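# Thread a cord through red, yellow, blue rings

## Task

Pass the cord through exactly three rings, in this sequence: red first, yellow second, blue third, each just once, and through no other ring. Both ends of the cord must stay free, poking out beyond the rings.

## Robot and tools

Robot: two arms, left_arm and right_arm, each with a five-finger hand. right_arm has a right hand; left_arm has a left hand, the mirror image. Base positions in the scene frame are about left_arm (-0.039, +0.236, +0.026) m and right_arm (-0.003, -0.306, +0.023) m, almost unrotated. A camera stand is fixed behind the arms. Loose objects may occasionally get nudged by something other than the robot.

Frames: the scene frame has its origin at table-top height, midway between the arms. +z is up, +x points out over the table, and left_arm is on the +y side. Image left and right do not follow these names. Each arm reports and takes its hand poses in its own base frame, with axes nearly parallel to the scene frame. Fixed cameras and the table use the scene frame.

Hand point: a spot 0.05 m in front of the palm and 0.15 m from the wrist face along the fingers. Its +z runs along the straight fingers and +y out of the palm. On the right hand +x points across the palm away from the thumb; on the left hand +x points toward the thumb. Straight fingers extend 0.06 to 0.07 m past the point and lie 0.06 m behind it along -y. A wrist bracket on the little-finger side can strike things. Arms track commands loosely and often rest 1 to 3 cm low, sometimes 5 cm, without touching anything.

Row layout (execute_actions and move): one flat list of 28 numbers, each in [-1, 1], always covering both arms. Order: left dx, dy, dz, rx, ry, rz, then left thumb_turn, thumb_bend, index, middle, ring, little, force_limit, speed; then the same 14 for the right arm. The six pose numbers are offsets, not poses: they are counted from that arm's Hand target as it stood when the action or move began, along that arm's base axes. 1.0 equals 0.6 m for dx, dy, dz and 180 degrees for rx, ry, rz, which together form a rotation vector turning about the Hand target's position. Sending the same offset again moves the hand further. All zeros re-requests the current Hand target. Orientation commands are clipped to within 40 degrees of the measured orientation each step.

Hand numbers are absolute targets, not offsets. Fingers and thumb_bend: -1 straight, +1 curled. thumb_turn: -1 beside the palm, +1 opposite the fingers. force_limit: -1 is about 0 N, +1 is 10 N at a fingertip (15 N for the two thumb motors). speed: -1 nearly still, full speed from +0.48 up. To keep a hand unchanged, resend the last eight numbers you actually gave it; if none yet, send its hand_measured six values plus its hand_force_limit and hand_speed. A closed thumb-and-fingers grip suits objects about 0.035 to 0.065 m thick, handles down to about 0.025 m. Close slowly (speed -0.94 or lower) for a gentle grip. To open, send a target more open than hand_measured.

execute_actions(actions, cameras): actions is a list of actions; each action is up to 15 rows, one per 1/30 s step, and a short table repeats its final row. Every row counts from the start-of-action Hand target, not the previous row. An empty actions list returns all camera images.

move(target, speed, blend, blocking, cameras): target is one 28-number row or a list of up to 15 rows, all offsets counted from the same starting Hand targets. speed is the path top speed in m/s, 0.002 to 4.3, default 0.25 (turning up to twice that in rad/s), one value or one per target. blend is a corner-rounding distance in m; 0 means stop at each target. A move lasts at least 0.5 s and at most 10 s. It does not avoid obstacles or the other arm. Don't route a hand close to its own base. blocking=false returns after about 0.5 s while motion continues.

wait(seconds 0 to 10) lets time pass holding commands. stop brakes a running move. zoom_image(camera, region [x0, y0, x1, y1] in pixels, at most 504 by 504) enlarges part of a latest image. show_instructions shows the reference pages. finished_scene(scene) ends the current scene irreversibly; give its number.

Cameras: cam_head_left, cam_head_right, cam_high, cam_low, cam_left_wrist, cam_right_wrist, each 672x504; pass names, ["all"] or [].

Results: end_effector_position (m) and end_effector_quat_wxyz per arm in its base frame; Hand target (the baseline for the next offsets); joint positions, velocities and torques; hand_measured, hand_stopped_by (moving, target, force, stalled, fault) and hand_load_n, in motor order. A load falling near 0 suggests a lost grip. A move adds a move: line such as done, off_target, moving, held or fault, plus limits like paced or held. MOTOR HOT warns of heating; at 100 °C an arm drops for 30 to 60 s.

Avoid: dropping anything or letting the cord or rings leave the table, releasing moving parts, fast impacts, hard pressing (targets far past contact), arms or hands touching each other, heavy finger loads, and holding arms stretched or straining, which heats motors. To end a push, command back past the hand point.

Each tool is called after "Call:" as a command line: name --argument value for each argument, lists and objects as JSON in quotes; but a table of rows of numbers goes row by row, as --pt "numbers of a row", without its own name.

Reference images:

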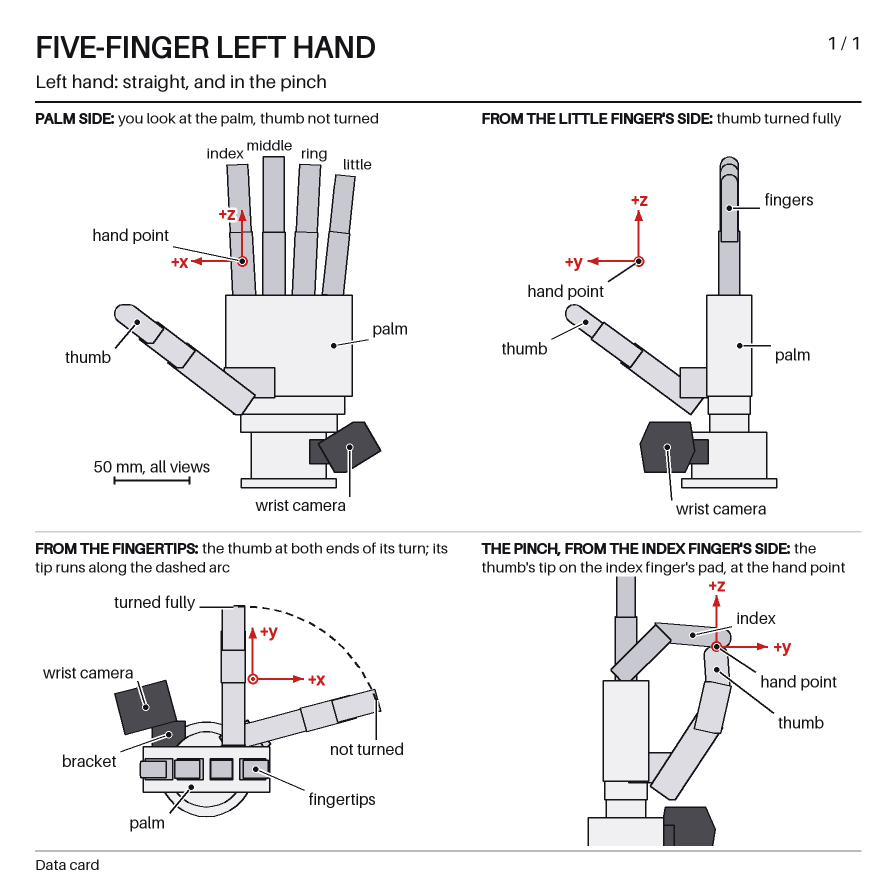

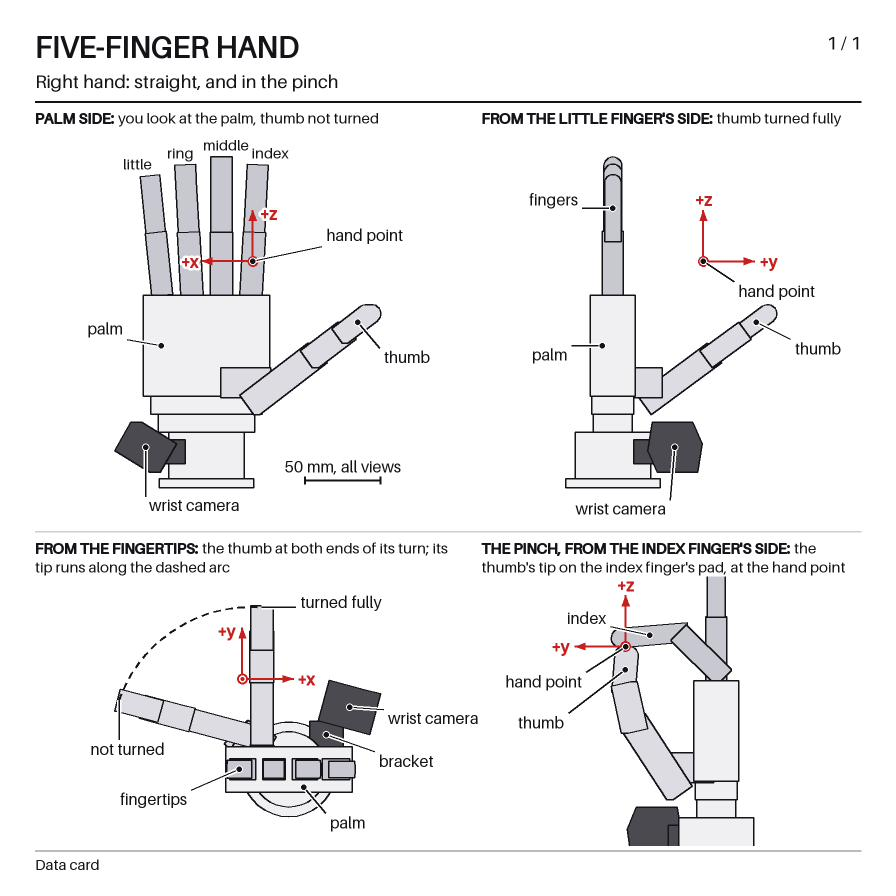

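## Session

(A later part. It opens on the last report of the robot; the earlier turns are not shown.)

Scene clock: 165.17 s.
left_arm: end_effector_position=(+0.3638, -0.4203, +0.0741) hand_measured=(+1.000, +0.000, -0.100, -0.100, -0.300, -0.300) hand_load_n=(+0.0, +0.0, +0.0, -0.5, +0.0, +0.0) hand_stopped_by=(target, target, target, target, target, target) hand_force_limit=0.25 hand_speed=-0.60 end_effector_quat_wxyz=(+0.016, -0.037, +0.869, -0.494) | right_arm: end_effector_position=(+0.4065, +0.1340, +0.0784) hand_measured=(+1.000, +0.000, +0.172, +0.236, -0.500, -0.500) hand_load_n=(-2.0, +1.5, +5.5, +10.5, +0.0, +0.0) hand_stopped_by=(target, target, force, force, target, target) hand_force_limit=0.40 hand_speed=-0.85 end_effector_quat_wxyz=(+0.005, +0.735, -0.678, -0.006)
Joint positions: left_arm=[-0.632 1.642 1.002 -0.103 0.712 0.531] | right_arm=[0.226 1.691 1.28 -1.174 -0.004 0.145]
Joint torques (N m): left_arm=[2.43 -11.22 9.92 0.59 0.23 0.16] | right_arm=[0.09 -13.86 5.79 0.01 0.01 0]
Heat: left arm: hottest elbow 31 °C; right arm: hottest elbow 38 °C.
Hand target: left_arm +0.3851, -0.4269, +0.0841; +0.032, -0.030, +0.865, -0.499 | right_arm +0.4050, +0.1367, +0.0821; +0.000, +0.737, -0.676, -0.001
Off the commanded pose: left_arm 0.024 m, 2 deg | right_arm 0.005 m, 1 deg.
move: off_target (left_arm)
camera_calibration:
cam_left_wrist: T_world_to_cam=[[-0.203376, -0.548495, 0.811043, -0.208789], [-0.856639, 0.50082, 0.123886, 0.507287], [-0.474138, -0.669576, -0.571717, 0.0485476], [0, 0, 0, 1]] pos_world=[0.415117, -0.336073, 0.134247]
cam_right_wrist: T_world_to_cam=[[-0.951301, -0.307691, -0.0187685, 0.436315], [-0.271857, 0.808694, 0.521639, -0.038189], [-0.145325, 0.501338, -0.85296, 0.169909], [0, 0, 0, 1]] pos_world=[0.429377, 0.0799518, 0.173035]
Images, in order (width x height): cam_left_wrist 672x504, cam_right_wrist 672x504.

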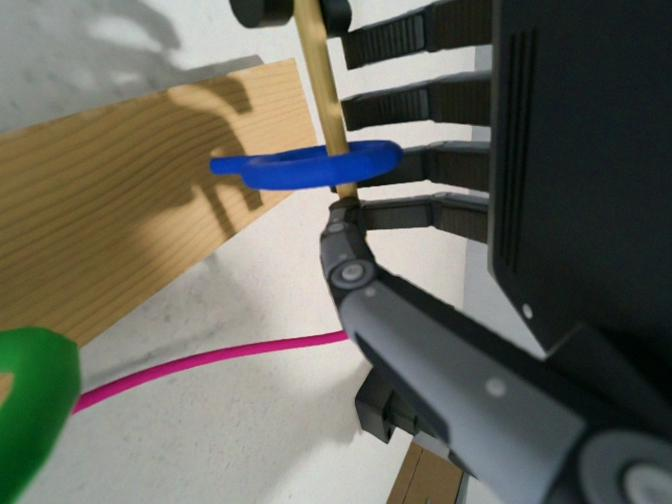

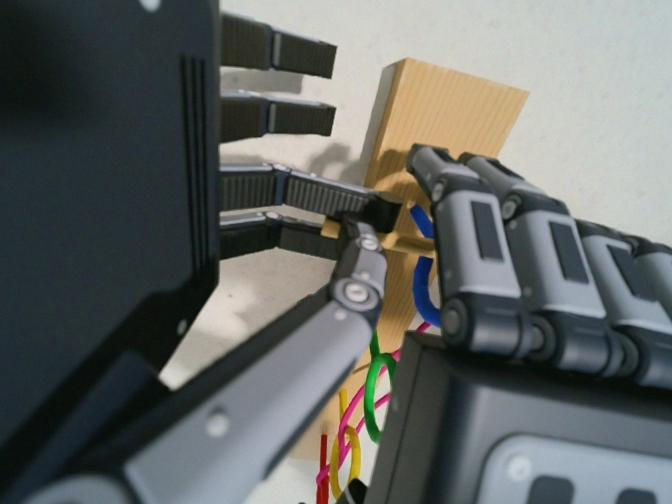

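Call:
move --target '[0,0,0,0,0,0,1,0,-0.1,-0.1,-0.3,-0.3,0.25,-0.6,0.1,0.008,0,0,0,0,1,0,0.6,0.42,-0.5,-0.5,0.4,-0.85]' --speed 0.07 --cameras '["cam_left_wrist","cam_right_wrist","cam_low"]'

Scene clock: 168.27 s.
left_arm: end_effector_position=(+0.3638, -0.4203, +0.0741) hand_measured=(+1.000, +0.000, -0.100, -0.100, -0.300, -0.300) hand_load_n=(+0.0, +0.0, -0.5, -0.5, +0.0, +0.0) hand_stopped_by=(target, target, target, target, target, target) hand_force_limit=0.25 hand_speed=-0.60 end_effector_quat_wxyz=(+0.016, -0.037, +0.869, -0.494) | right_arm: end_effector_position=(+0.4466, +0.1423, +0.0727) hand_measured=(+1.000, +0.000, +0.172, +0.236, -0.500, -0.500) hand_load_n=(-2.5, +2.0, +5.5, +10.5, +0.0, +0.0) hand_stopped_by=(target, target, force, force, target, target) hand_force_limit=0.40 hand_speed=-0.85 end_effector_quat_wxyz=(+0.011, +0.737, -0.676, -0.010)
Joint positions: left_arm=[-0.632 1.642 1.002 -0.103 0.712 0.531] | right_arm=[0.225 1.806 1.42 -1.213 -0.004 0.139]
Joint torques (N m): left_arm=[2.49 -11.28 9.91 0.58 0.23 0.16] | right_arm=[-0.79 -13.68 9.99 -0.49 0.01 -0.09]
Heat: left arm: hottest elbow 32 °C; right arm: hottest elbow 38 °C.
Hand target: left_arm +0.3851, -0.4269, +0.0841; +0.032, -0.030, +0.865, -0.499 | right_arm +0.4651, +0.1415, +0.0821; +0.000, +0.737, -0.676, -0.001
Off the commanded pose: left_arm 0.024 m, 2 deg | right_arm 0.021 m, 2 deg.
move: off_target (left_arm, right_arm)
camera_calibration:
cam_left_wrist: T_world_to_cam=[[-0.203376, -0.548495, 0.811043, -0.208789], [-0.856639, 0.50082, 0.123886, 0.507287], [-0.474138, -0.669576, -0.571717, 0.0485476], [0, 0, 0, 1]] pos_world=[0.415117, -0.336073, 0.134247]
cam_right_wrist: T_world_to_cam=[[-0.950044, -0.312089, -0.00403421, 0.475903], [-0.268023, 0.809139, 0.522932, -0.0329528], [-0.159937, 0.49789, -0.852365, 0.173606], [0, 0, 0, 1]] pos_world=[0.471063, 0.088751, 0.167128]
Images, in order (width x height): cam_low 672x504, cam_left_wrist 672x504, cam_right_wrist 672x504.

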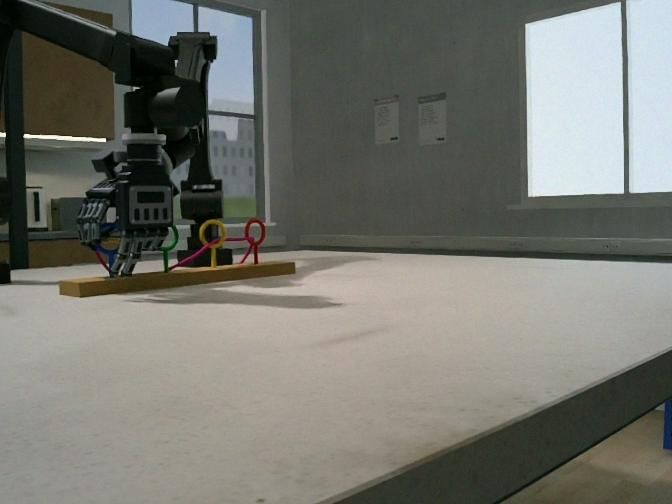

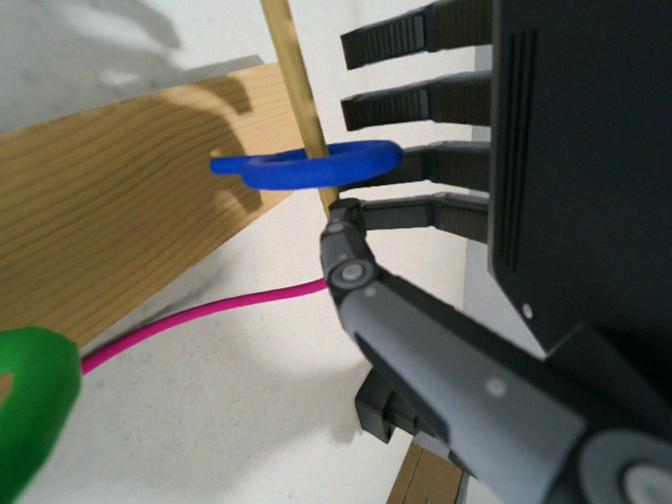

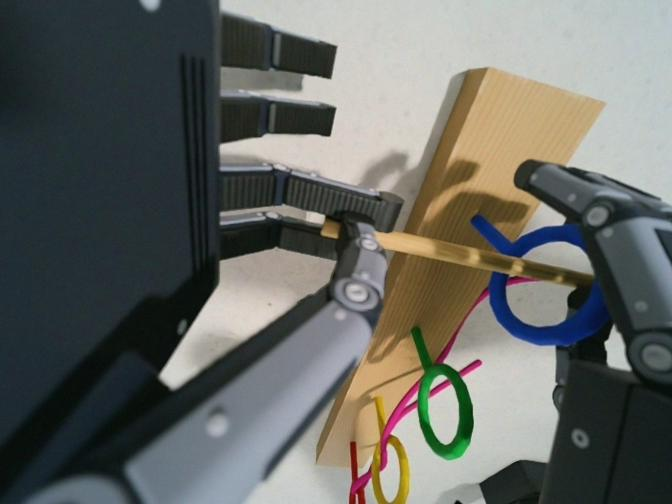

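Call:
move --target '[0,0,0,0,0,0,1,0,-0.25,-0.25,-0.3,-0.3,0.25,-0.6,0.09,-0.005,0.01,0,0,0,1,0,0.6,0.42,-0.5,-0.5,0.4,-0.85]' --speed 0.08 --cameras '["cam_left_wrist","cam_right_wrist","cam_head_left"]'

Scene clock: 172.63 s.
left_arm: end_effector_position=(+0.3654, -0.4204, +0.0750) hand_measured=(+1.000, +0.000, -0.250, -0.250, -0.300, -0.300) hand_load_n=(+0.0, +0.0, +0.0, +0.0, +0.0, +0.0) hand_stopped_by=(target, target, target, target, target, target) hand_force_limit=0.25 hand_speed=-0.60 end_effector_quat_wxyz=(+0.017, -0.036, +0.869, -0.494) | right_arm: end_effector_position=(+0.5020, +0.1397, +0.0793) hand_measured=(+1.000, +0.000, +0.172, +0.236, -0.500, -0.500) hand_load_n=(-2.0, +1.5, +5.5, +10.5, +0.0, +0.0) hand_stopped_by=(target, target, force, force, target, target) hand_force_limit=0.40 hand_speed=-0.85 end_effector_quat_wxyz=(+0.010, +0.736, -0.677, -0.010)
Joint positions: left_arm=[-0.63 1.643 1.005 -0.104 0.712 0.533] | right_arm=[0.199 1.932 1.626 -1.292 -0.004 0.115]
Joint torques (N m): left_arm=[2.37 -11.28 9.74 0.61 0.24 0.14] | right_arm=[-1.03 -15.38 10.28 -0.28 0.02 -0.08]
Heat: left arm: hottest elbow 32 °C; right arm: hottest elbow 39 °C.
Hand target: left_arm +0.3848, -0.4269, +0.0840; +0.032, -0.030, +0.865, -0.499 | right_arm +0.5191, +0.1385, +0.0880; +0.000, +0.737, -0.676, -0.001
Off the commanded pose: left_arm 0.023 m, 2 deg | right_arm 0.019 m, 2 deg.
move: off_target (left_arm, right_arm)
camera_calibration:
cam_left_wrist: T_world_to_cam=[[-0.205193, -0.547852, 0.81102, -0.208222], [-0.857356, 0.500291, 0.121035, 0.50875], [-0.472056, -0.670498, -0.57236, 0.0486544], [0, 0, 0, 1]] pos_world=[0.416421, -0.335975, 0.135144]
cam_right_wrist: T_world_to_cam=[[-0.950406, -0.310966, -0.00534932, 0.527854], [-0.267639, 0.808983, 0.52337, -0.0196372], [-0.158422, 0.498845, -0.852089, 0.188394], [0, 0, 0, 1]] pos_world=[0.526266, 0.0860512, 0.17363]
Images, in order (width x height): cam_head_left 672x504, cam_left_wrist 672x504, cam_right_wrist 672x504.

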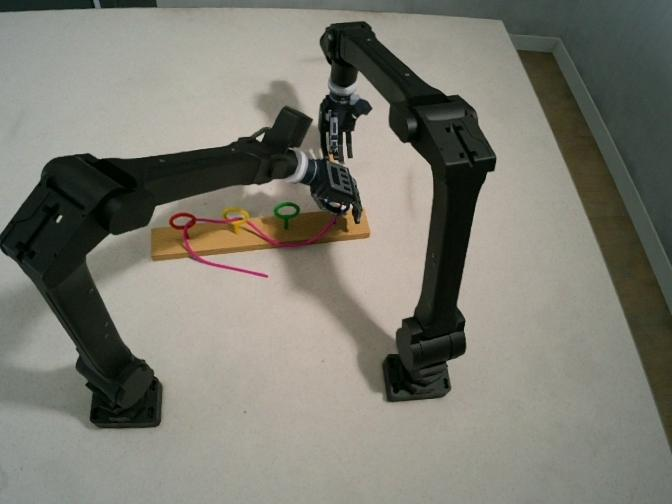

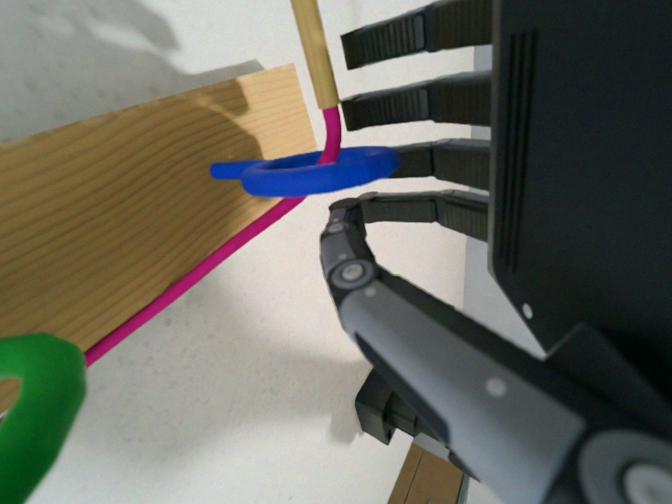

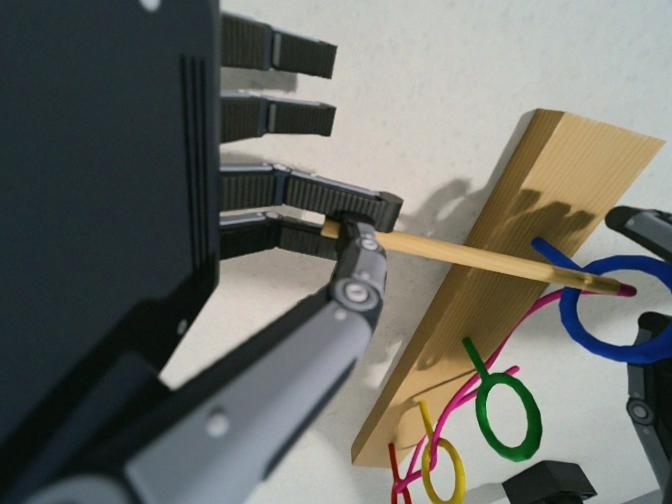

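Call:
move --target '[-0.02,0,0.2,0,0,0,1,0,-0.4,-0.35,-0.3,-0.3,0.1,-0.6,0.12,0,0.005,0,0,0,1,0,0.6,0.42,-0.5,-0.5,0.4,-0.85]' --speed 0.1 --cameras '["cam_left_wrist","cam_right_wrist","cam_head_left","cam_low"]'

Scene clock: 176.77 s.
left_arm: end_effector_position=(+0.3632, -0.4168, +0.1763) hand_measured=(+1.000, +0.000, -0.400, -0.350, -0.300, -0.300) hand_load_n=(+0.0, +0.0, +0.0, +0.0, +0.0, +0.0) hand_stopped_by=(target, target, target, target, target, target) hand_force_limit=0.10 hand_speed=-0.60 end_effector_quat_wxyz=(+0.015, -0.042, +0.873, -0.486) | right_arm: end_effector_position=(+0.5754, +0.1418, +0.0826) hand_measured=(+1.000, +0.000, +0.172, +0.236, -0.500, -0.500) hand_load_n=(-2.0, +1.5, +5.5, +10.5, +0.0, +0.0) hand_stopped_by=(target, target, force, force, target, target) hand_force_limit=0.40 hand_speed=-0.85 end_effector_quat_wxyz=(+0.010, +0.737, -0.676, -0.010)
Joint positions: left_arm=[-0.63 1.504 1.15 -0.406 0.702 0.533] | right_arm=[0.18 2.129 1.954 -1.424 -0.004 0.094]
Joint torques (N m): left_arm=[1.08 -12.63 10.95 0.43 0.22 0.01] | right_arm=[-1.03 -18.2 10.73 -0.38 0.02 -0.07]
Heat: left arm: hottest elbow 32 °C; right arm: hottest elbow 39 °C.
Hand target: left_arm +0.3728, -0.4269, +0.2039; +0.032, -0.030, +0.865, -0.499 | right_arm +0.5910, +0.1387, +0.0911; +0.000, +0.737, -0.676, -0.001
Off the commanded pose: left_arm 0.031 m, 3 deg | right_arm 0.018 m, 2 deg.
move: off_target (left_arm, right_arm)
camera_calibration:
cam_left_wrist: T_world_to_cam=[[-0.192357, -0.562946, 0.803798, -0.298611], [-0.859537, 0.491868, 0.138788, 0.486891], [-0.473492, -0.664197, -0.578487, 0.11222], [0, 0, 0, 1]] pos_world=[0.414196, -0.333051, 0.237366]
cam_right_wrist: T_world_to_cam=[[-0.949937, -0.312411, -0.00431369, 0.598198], [-0.26823, 0.808362, 0.524026, -0.00296553], [-0.160224, 0.498949, -0.851692, 0.202885], [0, 0, 0, 1]] pos_world=[0.599962, 0.0880515, 0.17693]
Images, in order (width x height): cam_head_left 672x504, cam_low 672x504, cam_left_wrist 672x504, cam_right_wrist 672x504.

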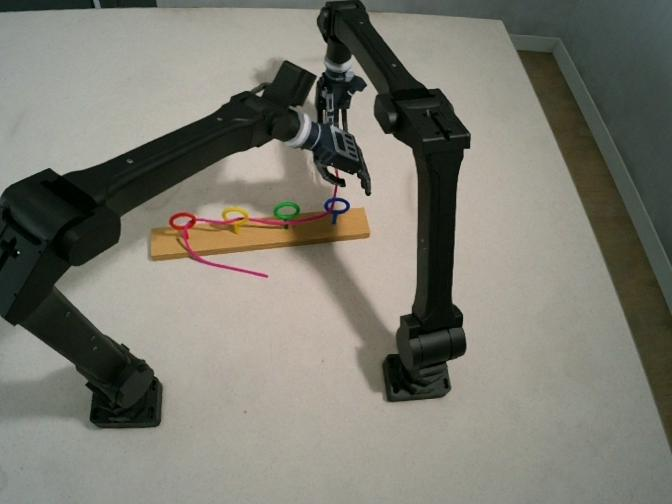

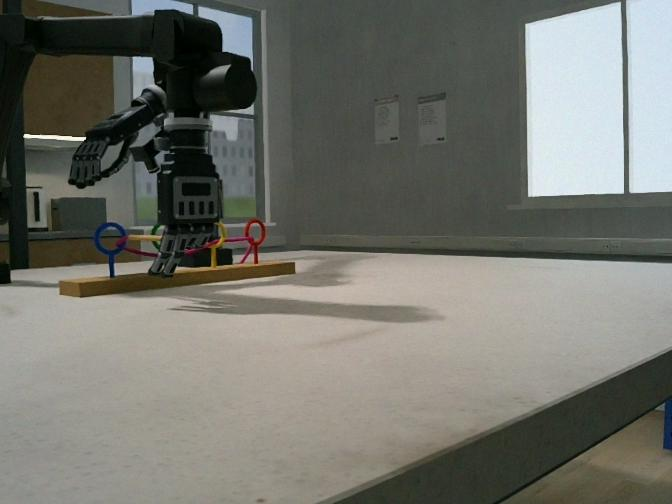

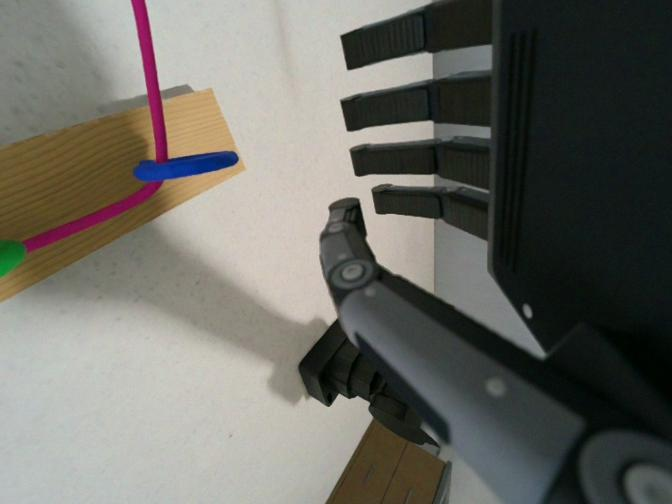

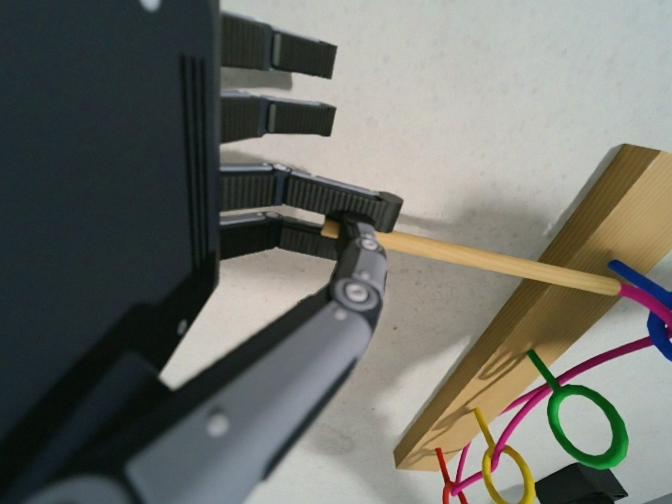

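Call:
move --pt "0 0 0 0 0 0 1 0 -0.4 -0.35 -0.3 -0.3 0.1 -0.6 0 0 0 0 0 0 1 0 0.6 0.42 0.4 0.4 0.4 -0.7" --pt "-0.2 0.05 0.03 0 0 0 1 0 -0.4 -0.35 -0.3 -0.3 0.1 -0.6 -0.01 0 -0.07 0 0 0 1 0 0.6 0.42 0.4 0.4 0.4 -0.7" --speed 0.1 --cameras '["cam_low","cam_right_wrist"]'

Call:
zoom_image --camera "cam_low" --region '[80, 200, 280, 300]'

Scene clock: 183.07 s.
left_arm: end_effector_position=(+0.2581, -0.3958, +0.2168) hand_measured=(+1.000, +0.000, -0.400, -0.350, -0.300, -0.300) hand_load_n=(+0.0, +0.0, +0.0, +0.0, +0.0, +0.0) hand_stopped_by=(target, target, target, target, target, target) hand_force_limit=0.10 hand_speed=-0.60 end_effector_quat_wxyz=(+0.034, -0.028, +0.866, -0.497) | right_arm: end_effector_position=(+0.5849, +0.1435, +0.0591) hand_measured=(+1.000, +0.000, +0.172, +0.236, +0.400, +0.400) hand_load_n=(-2.0, +2.0, +5.5, +10.5, +0.0, +0.0) hand_stopped_by=(target, target, force, force, target, target) hand_force_limit=0.40 hand_speed=-0.70 end_effector_quat_wxyz=(-0.005, +0.737, -0.676, +0.001)
Joint positions: left_arm=[-0.754 1.195 0.944 -0.406 0.603 0.449] | right_arm=[0.18 2.14 1.916 -1.337 -0.004 0.094]
Joint torques (N m): left_arm=[0.73 -8.47 7.76 0.68 0.13 -0.15] | right_arm=[-0.85 -18.08 6.26 0.27 0 -0.06]
Heat: left arm: hottest elbow 33 °C; right arm: hottest elbow 39 °C.
Hand target: left_arm +0.2529, -0.3968, +0.2220; +0.032, -0.030, +0.865, -0.499 | right_arm +0.5850, +0.1387, +0.0490; +0.000, +0.737, -0.676, -0.001
Off the commanded pose: left_arm 0.007 m, 0 deg | right_arm 0.011 m, 1 deg.
move: off_target (right_arm)
camera_calibration:
cam_right_wrist: T_world_to_cam=[[-0.94894, -0.312625, -0.0421688, 0.609303], [-0.288166, 0.804682, 0.519084, 0.0229413], [-0.128346, 0.504731, -0.853683, 0.164184], [0, 0, 0, 1]] pos_world=[0.605875, 0.089154, 0.153946]
Images, in order (width x height): cam_low 672x504, cam_right_wrist 672x504.

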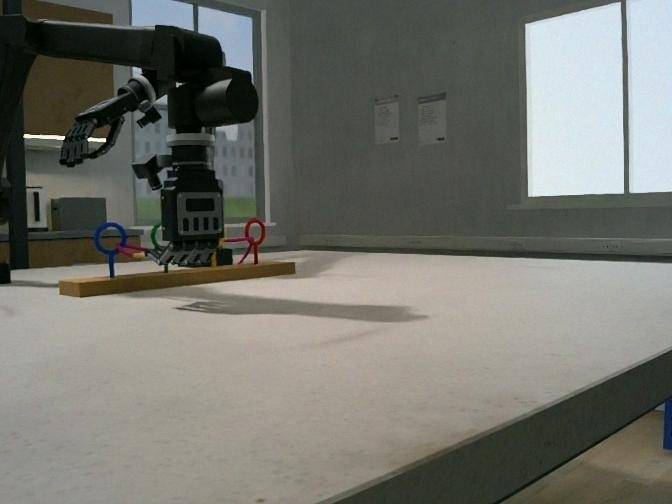

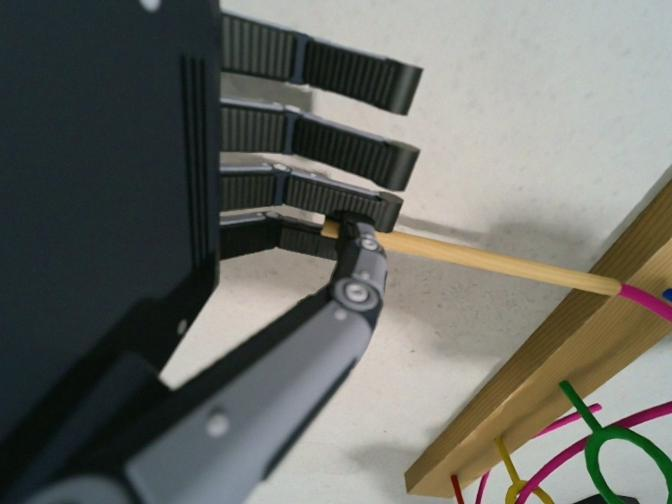

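Scaled by 2.520 from the camera's 672x504 image, which has a finer 960x720 frame.

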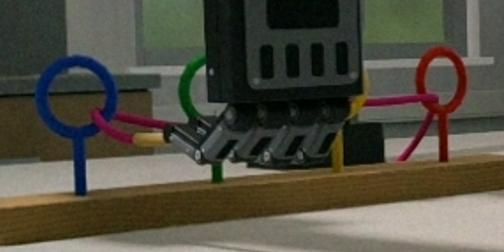

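Call:
move --target '[0,0,0,0,0,0,1,0,-0.4,-0.35,-0.3,-0.3,0.1,-0.6,-0.005,-0.005,-0.04,0,0,0,1,0,0.6,0.42,0.4,0.4,0.4,-0.7]' --speed 0.08 --cameras '["cam_low","cam_right_wrist"]'

Call:
zoom_image --camera "cam_low" --region '[80, 200, 280, 300]'

Scene clock: 185.60 s.
left_arm: end_effector_position=(+0.2581, -0.3959, +0.2168) hand_measured=(+1.000, +0.000, -0.400, -0.350, -0.300, -0.300) hand_load_n=(+0.0, +0.0, -0.5, +0.0, +0.0, +0.0) hand_stopped_by=(target, target, target, target, target, target) hand_force_limit=0.10 hand_speed=-0.60 end_effector_quat_wxyz=(+0.034, -0.029, +0.866, -0.497) | right_arm: end_effector_position=(+0.5818, +0.1419, +0.0346) hand_measured=(+1.000, +0.000, +0.172, +0.236, +0.400, +0.400) hand_load_n=(-2.0, +2.0, +5.5, +10.0, +0.0, +0.5) hand_stopped_by=(target, target, force, force, target, target) hand_force_limit=0.40 hand_speed=-0.70 end_effector_quat_wxyz=(-0.004, +0.737, -0.676, +0.001)
Joint positions: left_arm=[-0.754 1.195 0.944 -0.406 0.603 0.448] | right_arm=[0.178 2.15 1.866 -1.279 -0.004 0.092]
Joint torques (N m): left_arm=[0.73 -8.47 7.76 0.66 0.14 -0.13] | right_arm=[-0.97 -18.43 6.15 0.24 0.03 -0.06]
Heat: left arm: hottest elbow 32 °C; right arm: hottest elbow 39 °C.
Hand target: left_arm +0.2529, -0.3968, +0.2220; +0.032, -0.030, +0.865, -0.499 | right_arm +0.5821, +0.1357, +0.0252; +0.000, +0.737, -0.676, -0.001
Off the commanded pose: left_arm 0.007 m, 0 deg | right_arm 0.011 m, 1 deg.
move: off_target (right_arm)
camera_calibration:
cam_right_wrist: T_world_to_cam=[[-0.948893, -0.312973, -0.04061, 0.604722], [-0.287646, 0.804721, 0.519311, 0.0357353], [-0.129851, 0.504452, -0.85362, 0.144614], [0, 0, 0, 1]] pos_world=[0.602874, 0.0875539, 0.129446]
Images, in order (width x height): cam_low 672x504, cam_right_wrist 672x504.

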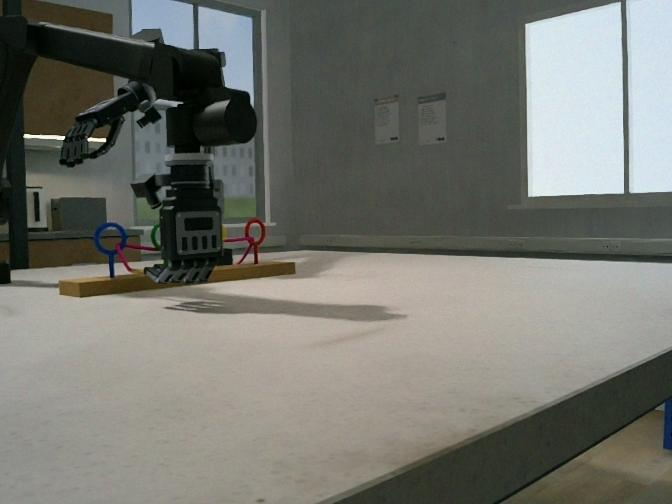

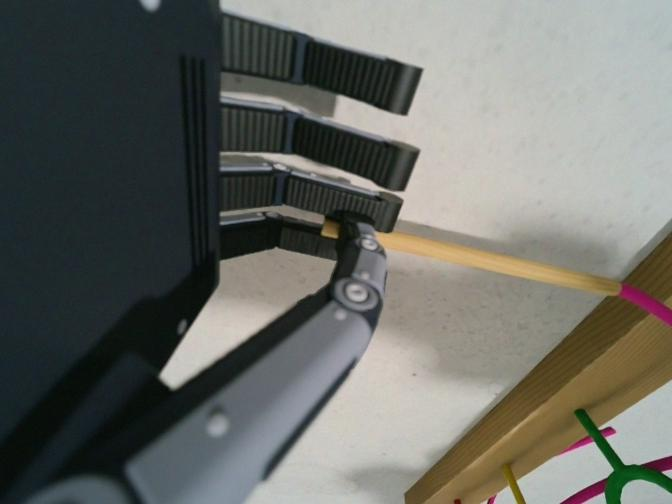

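Scaled by 2.520 from the camera's 672x504 image, which has a finer 960x720 frame.

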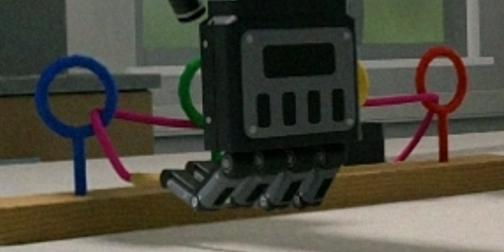

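Call:
move --target '[0,0,0,0,0,0,1,0,-0.4,-0.35,-0.3,-0.3,0.1,-0.6,0,0,-0.017,0,0,0,1,0,0.6,0.42,0.4,0.4,0.4,-0.7]' --speed 0.05 --cameras '["cam_low"]'

Call:
zoom_image --camera "cam_low" --region '[110, 230, 250, 300]'

Scene clock: 187.70 s.
left_arm: end_effector_position=(+0.2581, -0.3959, +0.2168) hand_measured=(+1.000, +0.000, -0.400, -0.350, -0.300, -0.300) hand_load_n=(+0.0, +0.0, +0.0, -0.5, +0.0, +0.0) hand_stopped_by=(target, target, target, target, target, target) hand_force_limit=0.10 hand_speed=-0.60 end_effector_quat_wxyz=(+0.034, -0.029, +0.866, -0.497) | right_arm: end_effector_position=(+0.5823, +0.1420, +0.0256) hand_measured=(+1.000, +0.000, +0.172, +0.236, +0.400, +0.400) hand_load_n=(-2.0, +2.0, +5.5, +10.0, +0.0, +0.0) hand_stopped_by=(target, target, force, force, target, target) hand_force_limit=0.40 hand_speed=-0.70 end_effector_quat_wxyz=(-0.005, +0.737, -0.676, +0.001)
Joint positions: left_arm=[-0.754 1.195 0.944 -0.406 0.603 0.448] | right_arm=[0.178 2.158 1.855 -1.258 -0.004 0.092]
Joint torques (N m): left_arm=[0.73 -8.59 7.76 0.69 0.13 -0.14] | right_arm=[-0.97 -17.9 6.02 0.24 -0.01 -0.1]
Heat: left arm: hottest elbow 32 °C; right arm: hottest elbow 38 °C.
Hand target: left_arm +0.2529, -0.3968, +0.2220; +0.032, -0.030, +0.865, -0.499 | right_arm +0.5820, +0.1357, +0.0149; +0.000, +0.737, -0.676, -0.001
Off the commanded pose: left_arm 0.007 m, 0 deg | right_arm 0.012 m, 1 deg.
move: off_target (right_arm)
Images, in order (width x height): cam_low 672x504.

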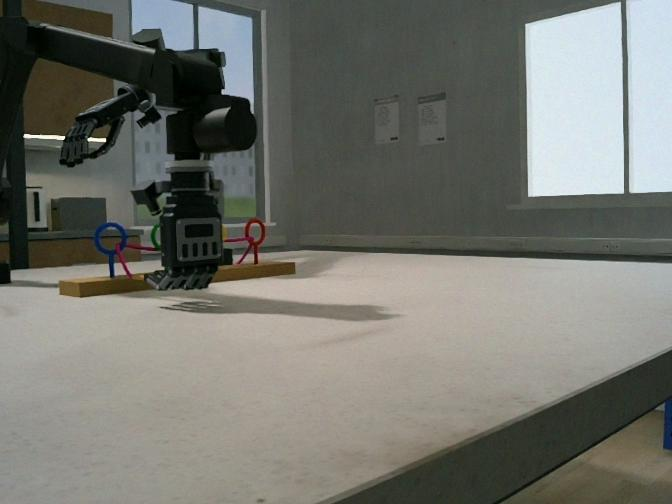

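Scaled by 3.600 from the camera's 672x504 image, which has a finer 960x720 frame.

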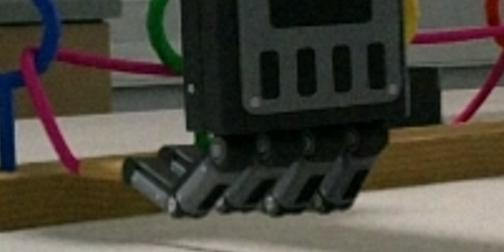

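Call:
move --target '[0,0,0,0,0,0,1,0,-0.4,-0.35,-0.3,-0.3,0.1,-0.6,0,0,0,0,0,0,1,-0.8,0.0,0.1,0.4,0.4,0.4,-0.7]' --speed 0.05 --cameras '["cam_low","cam_right_wrist"]'

Call:
zoom_image --camera "cam_right_wrist" --region '[220, 130, 480, 330]'

Call:
zoom_image --camera "cam_low" --region '[110, 230, 250, 300]'

Scene clock: 193.47 s.
left_arm: end_effector_position=(+0.2581, -0.3959, +0.2168) hand_measured=(+1.000, +0.000, -0.400, -0.350, -0.300, -0.300) hand_load_n=(+0.0, +0.0, +0.0, -0.5, +0.0, +0.0) hand_stopped_by=(target, target, target, target, target, target) hand_force_limit=0.10 hand_speed=-0.60 end_effector_quat_wxyz=(+0.034, -0.029, +0.866, -0.497) | right_arm: end_effector_position=(+0.5824, +0.1418, +0.0256) hand_measured=(+1.000, -0.800, +0.000, +0.100, +0.400, +0.400) hand_load_n=(+0.0, +0.0, +0.0, +0.0, +0.0, +0.0) hand_stopped_by=(target, target, target, target, target, target) hand_force_limit=0.40 hand_speed=-0.70 end_effector_quat_wxyz=(-0.005, +0.737, -0.676, +0.002)
Joint positions: left_arm=[-0.754 1.195 0.944 -0.406 0.603 0.448] | right_arm=[0.178 2.158 1.855 -1.257 -0.004 0.091]
Joint torques (N m): left_arm=[0.73 -8.41 7.77 0.69 0.14 -0.14] | right_arm=[-0.79 -17.9 6.05 0.28 0.01 -0.11]
Heat: left arm: hottest elbow 32 °C; right arm: hottest elbow 38 °C.
Hand target: left_arm +0.2529, -0.3968, +0.2220; +0.032, -0.030, +0.865, -0.499 | right_arm +0.5822, +0.1355, +0.0149; +0.000, +0.737, -0.676, +0.000
Off the commanded pose: left_arm 0.007 m, 0 deg | right_arm 0.012 m, 1 deg.
move: off_target (right_arm)
camera_calibration:
cam_right_wrist: T_world_to_cam=[[-0.948762, -0.313019, -0.043242, 0.605042], [-0.28906, 0.804452, 0.518942, 0.0415539], [-0.127653, 0.504852, -0.853715, 0.135698], [0, 0, 0, 1]] pos_world=[0.603375, 0.0874541, 0.120447]
Images, in order (width x height): cam_low 672x504, cam_right_wrist 672x504.

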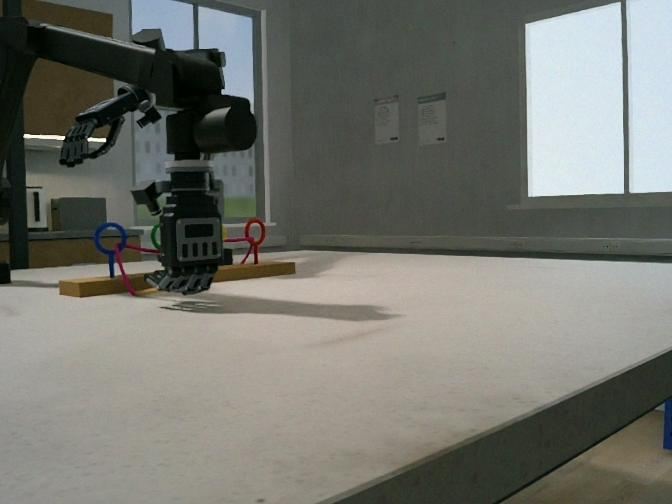

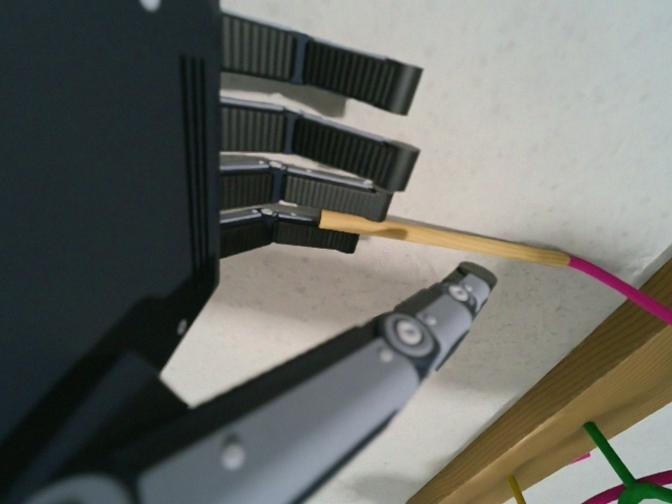

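Scaled by 1.938 from the camera's 672x504 image, which has a finer 960x720 frame.

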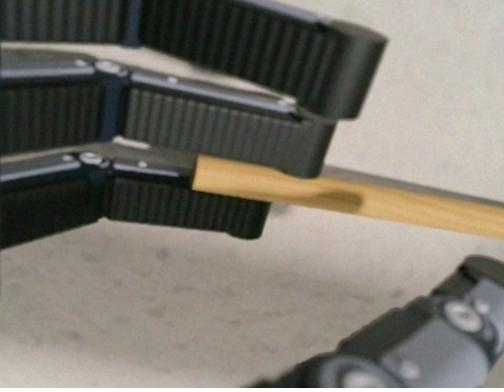

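Scaled by 3.600 from the camera's 672x504 image, which has a finer 960x720 frame.

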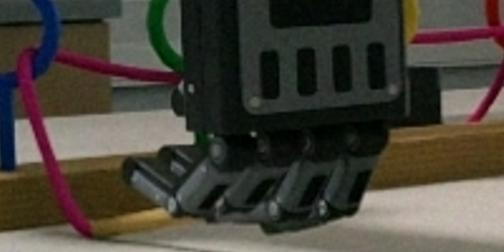

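Call:
move --pt "0 0 0 0 0 0 1 0 -0.4 -0.35 -0.3 -0.3 0.1 -0.6 -0.01 0.01 0.05 0 0 0 1 -0.8 0.0 0.1 0.4 0.4 0.4 -0.7" --pt "0 0 0 0 0 0 1 0 -0.4 -0.35 -0.3 -0.3 0.1 -0.6 -0.01 0.01 0.05 0 0 0 1 -0.8 -0.5 0.1 0.4 0.4 0.4 -0.5" --speed 0.05 --cameras '["cam_low","cam_right_wrist"]'

Call:
zoom_image --camera "cam_right_wrist" --region '[220, 130, 480, 330]'

Call:
zoom_image --camera "cam_low" --region '[110, 230, 250, 300]'

Scene clock: 200.27 s.
left_arm: end_effector_position=(+0.2581, -0.3959, +0.2168) hand_measured=(+1.000, +0.000, -0.400, -0.350, -0.300, -0.300) hand_load_n=(+0.0, +0.0, +0.0, +0.0, +0.0, +0.0) hand_stopped_by=(target, target, target, target, target, target) hand_force_limit=0.10 hand_speed=-0.60 end_effector_quat_wxyz=(+0.034, -0.029, +0.866, -0.497) | right_arm: end_effector_position=(+0.5714, +0.1398, +0.0429) hand_measured=(+1.000, -0.800, -0.500, +0.100, +0.400, +0.400) hand_load_n=(+0.0, +0.0, -0.5, +0.0, +0.0, +0.0) hand_stopped_by=(target, target, target, target, target, target) hand_force_limit=0.40 hand_speed=-0.50 end_effector_quat_wxyz=(+0.005, +0.737, -0.675, -0.006)
Joint positions: left_arm=[-0.754 1.195 0.944 -0.406 0.603 0.448] | right_arm=[0.178 2.132 1.855 -1.308 -0.005 0.09]
Joint torques (N m): left_arm=[0.73 -8.53 7.79 0.68 0.13 -0.14] | right_arm=[-0.32 -19.02 7.24 0.01 0.04 0.03]
Heat: left arm: hottest elbow 31 °C; right arm: hottest elbow 37 °C.
Hand target: left_arm +0.2529, -0.3968, +0.2220; +0.032, -0.030, +0.865, -0.499 | right_arm +0.5761, +0.1415, +0.0448; +0.000, +0.737, -0.676, -0.001
Off the commanded pose: left_arm 0.007 m, 0 deg | right_arm 0.005 m, 1 deg.
move: done; target 2's new numbers were sent with right_arm's hand 0.014 m and 1 deg from that target
camera_calibration:
cam_right_wrist: T_world_to_cam=[[-0.949183, -0.314208, -0.0179978, 0.593989], [-0.276818, 0.806289, 0.522753, 0.0235737], [-0.149742, 0.50117, -0.852294, 0.163171], [0, 0, 0, 1]] pos_world=[0.594764, 0.0858527, 0.137437]
Images, in order (width x height): cam_low 672x504, cam_right_wrist 672x504.

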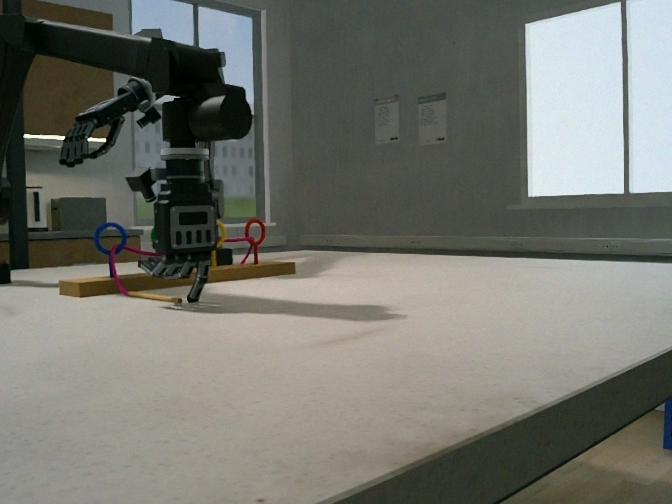

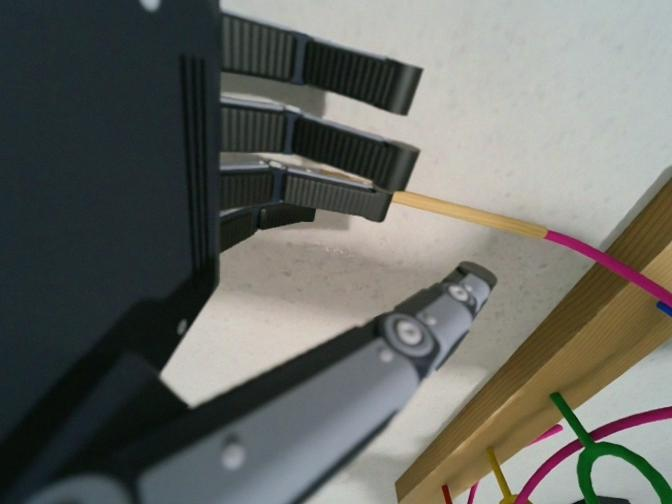

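Scaled by 1.938 from the camera's 672x504 image, which has a finer 960x720 frame.

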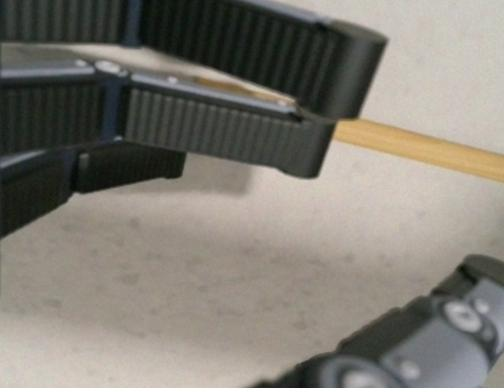

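Scaled by 3.600 from the camera's 672x504 image, which has a finer 960x720 frame.

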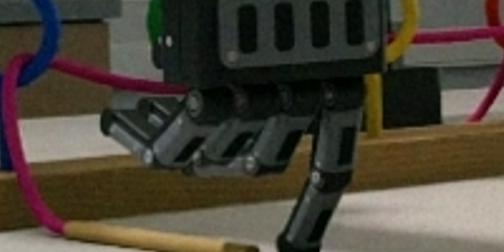

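Call:
move --target '[0,0,0,0,0,0,1,0,-0.4,-0.35,-0.3,-0.3,0.1,-0.6,0.03,0,0.2,0,0,0,1,-0.8,-0.5,0.1,0.4,0.4,0.4,-0.5]' --speed 0.15 --cameras '["cam_low","cam_head_left","cam_right_wrist","cam_high"]'

Call:
zoom_image --camera "cam_head_left" --region '[150, 150, 390, 290]'

Call:
zoom_image --camera "cam_low" --region '[70, 210, 310, 310]'

Scene clock: 203.50 s.
left_arm: end_effector_position=(+0.2581, -0.3959, +0.2168) hand_measured=(+1.000, +0.000, -0.400, -0.350, -0.300, -0.300) hand_load_n=(+0.0, +0.0, +0.0, +0.0, +0.0, +0.0) hand_stopped_by=(target, target, target, target, target, target) hand_force_limit=0.10 hand_speed=-0.60 end_effector_quat_wxyz=(+0.034, -0.029, +0.866, -0.497) | right_arm: end_effector_position=(+0.5816, +0.1416, +0.1558) hand_measured=(+1.000, -0.800, -0.500, +0.100, +0.400, +0.400) hand_load_n=(+0.0, +0.0, +0.0, +0.0, +0.0, +0.0) hand_stopped_by=(target, target, target, target, target, target) hand_force_limit=0.40 hand_speed=-0.50 end_effector_quat_wxyz=(+0.010, +0.737, -0.675, -0.011)
Joint positions: left_arm=[-0.754 1.195 0.944 -0.406 0.603 0.448] | right_arm=[0.178 2.131 2.149 -1.618 -0.005 0.09]
Joint torques (N m): left_arm=[0.67 -8.59 7.76 0.68 0.13 -0.14] | right_arm=[-0.09 -18.32 10.77 -0.35 0.01 -0.04]
Heat: left arm: hottest elbow 31 °C; right arm: hottest elbow 37 °C.
Hand target: left_arm +0.2529, -0.3968, +0.2220; +0.032, -0.030, +0.865, -0.499 | right_arm +0.5941, +0.1415, +0.1647; +0.000, +0.737, -0.676, -0.001
Off the commanded pose: left_arm 0.007 m, 0 deg | right_arm 0.015 m, 2 deg.
move: off_target (right_arm)
camera_calibration:
cam_right_wrist: T_world_to_cam=[[-0.949354, -0.314187, -0.00368034, 0.604203], [-0.269332, 0.807673, 0.524523, -0.0389242], [-0.161826, 0.498949, -0.851388, 0.2672], [0, 0, 0, 1]] pos_world=[0.606358, 0.0879517, 0.250131]
Images, in order (width x height): cam_head_left 672x504, cam_high 672x504, cam_low 672x504, cam_right_wrist 672x504.

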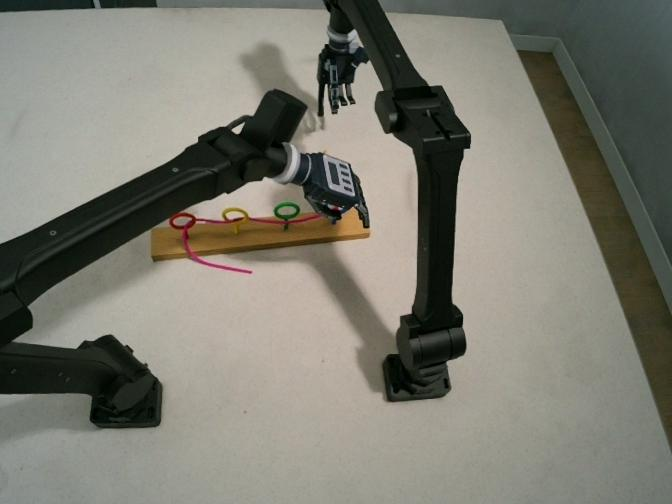

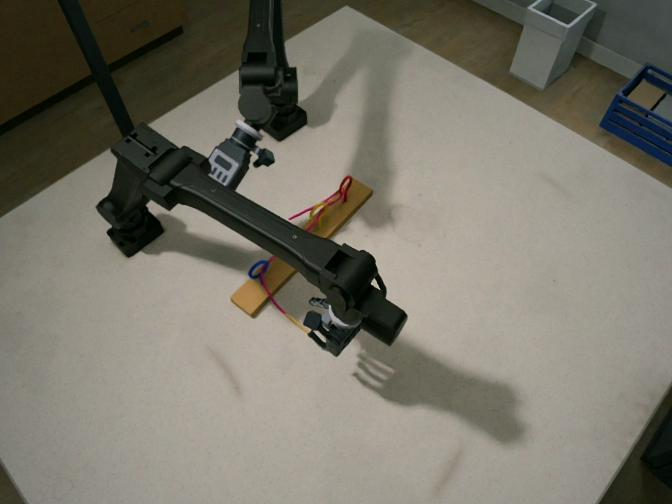

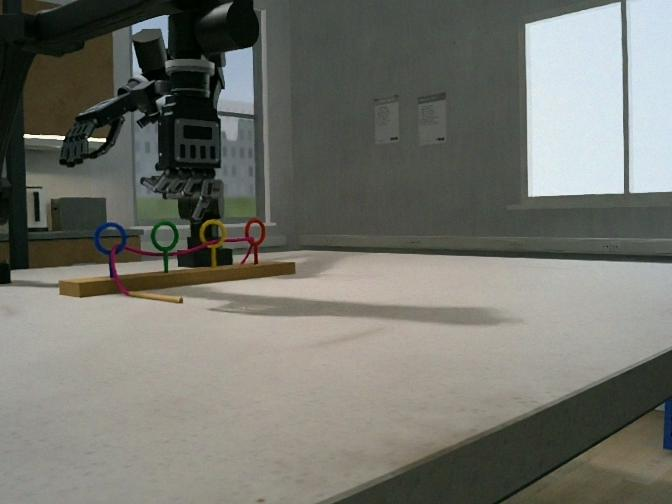

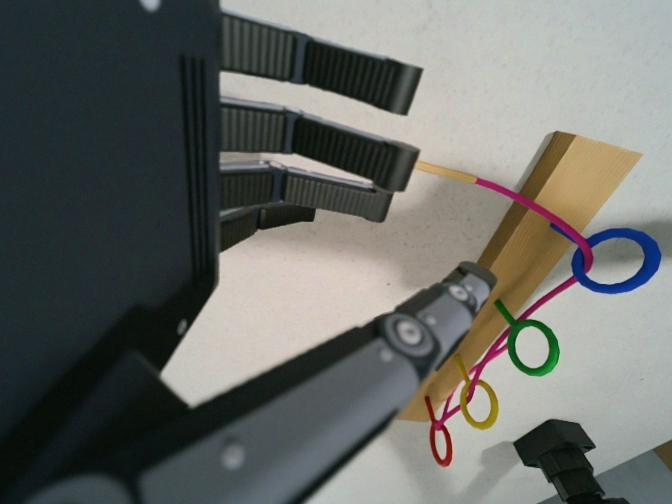

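Scaled by 2.100 from the camera's 672x504 image, which has a finer 960x720 frame.

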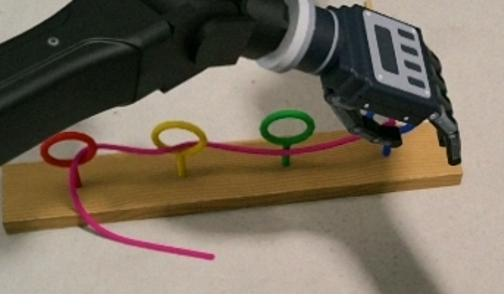

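Scaled by 2.100 from the camera's 672x504 image, which has a finer 960x720 frame.

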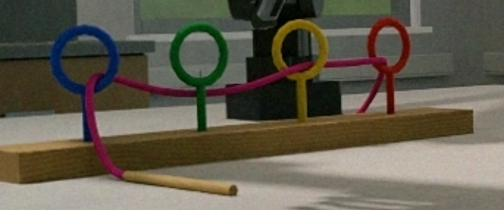

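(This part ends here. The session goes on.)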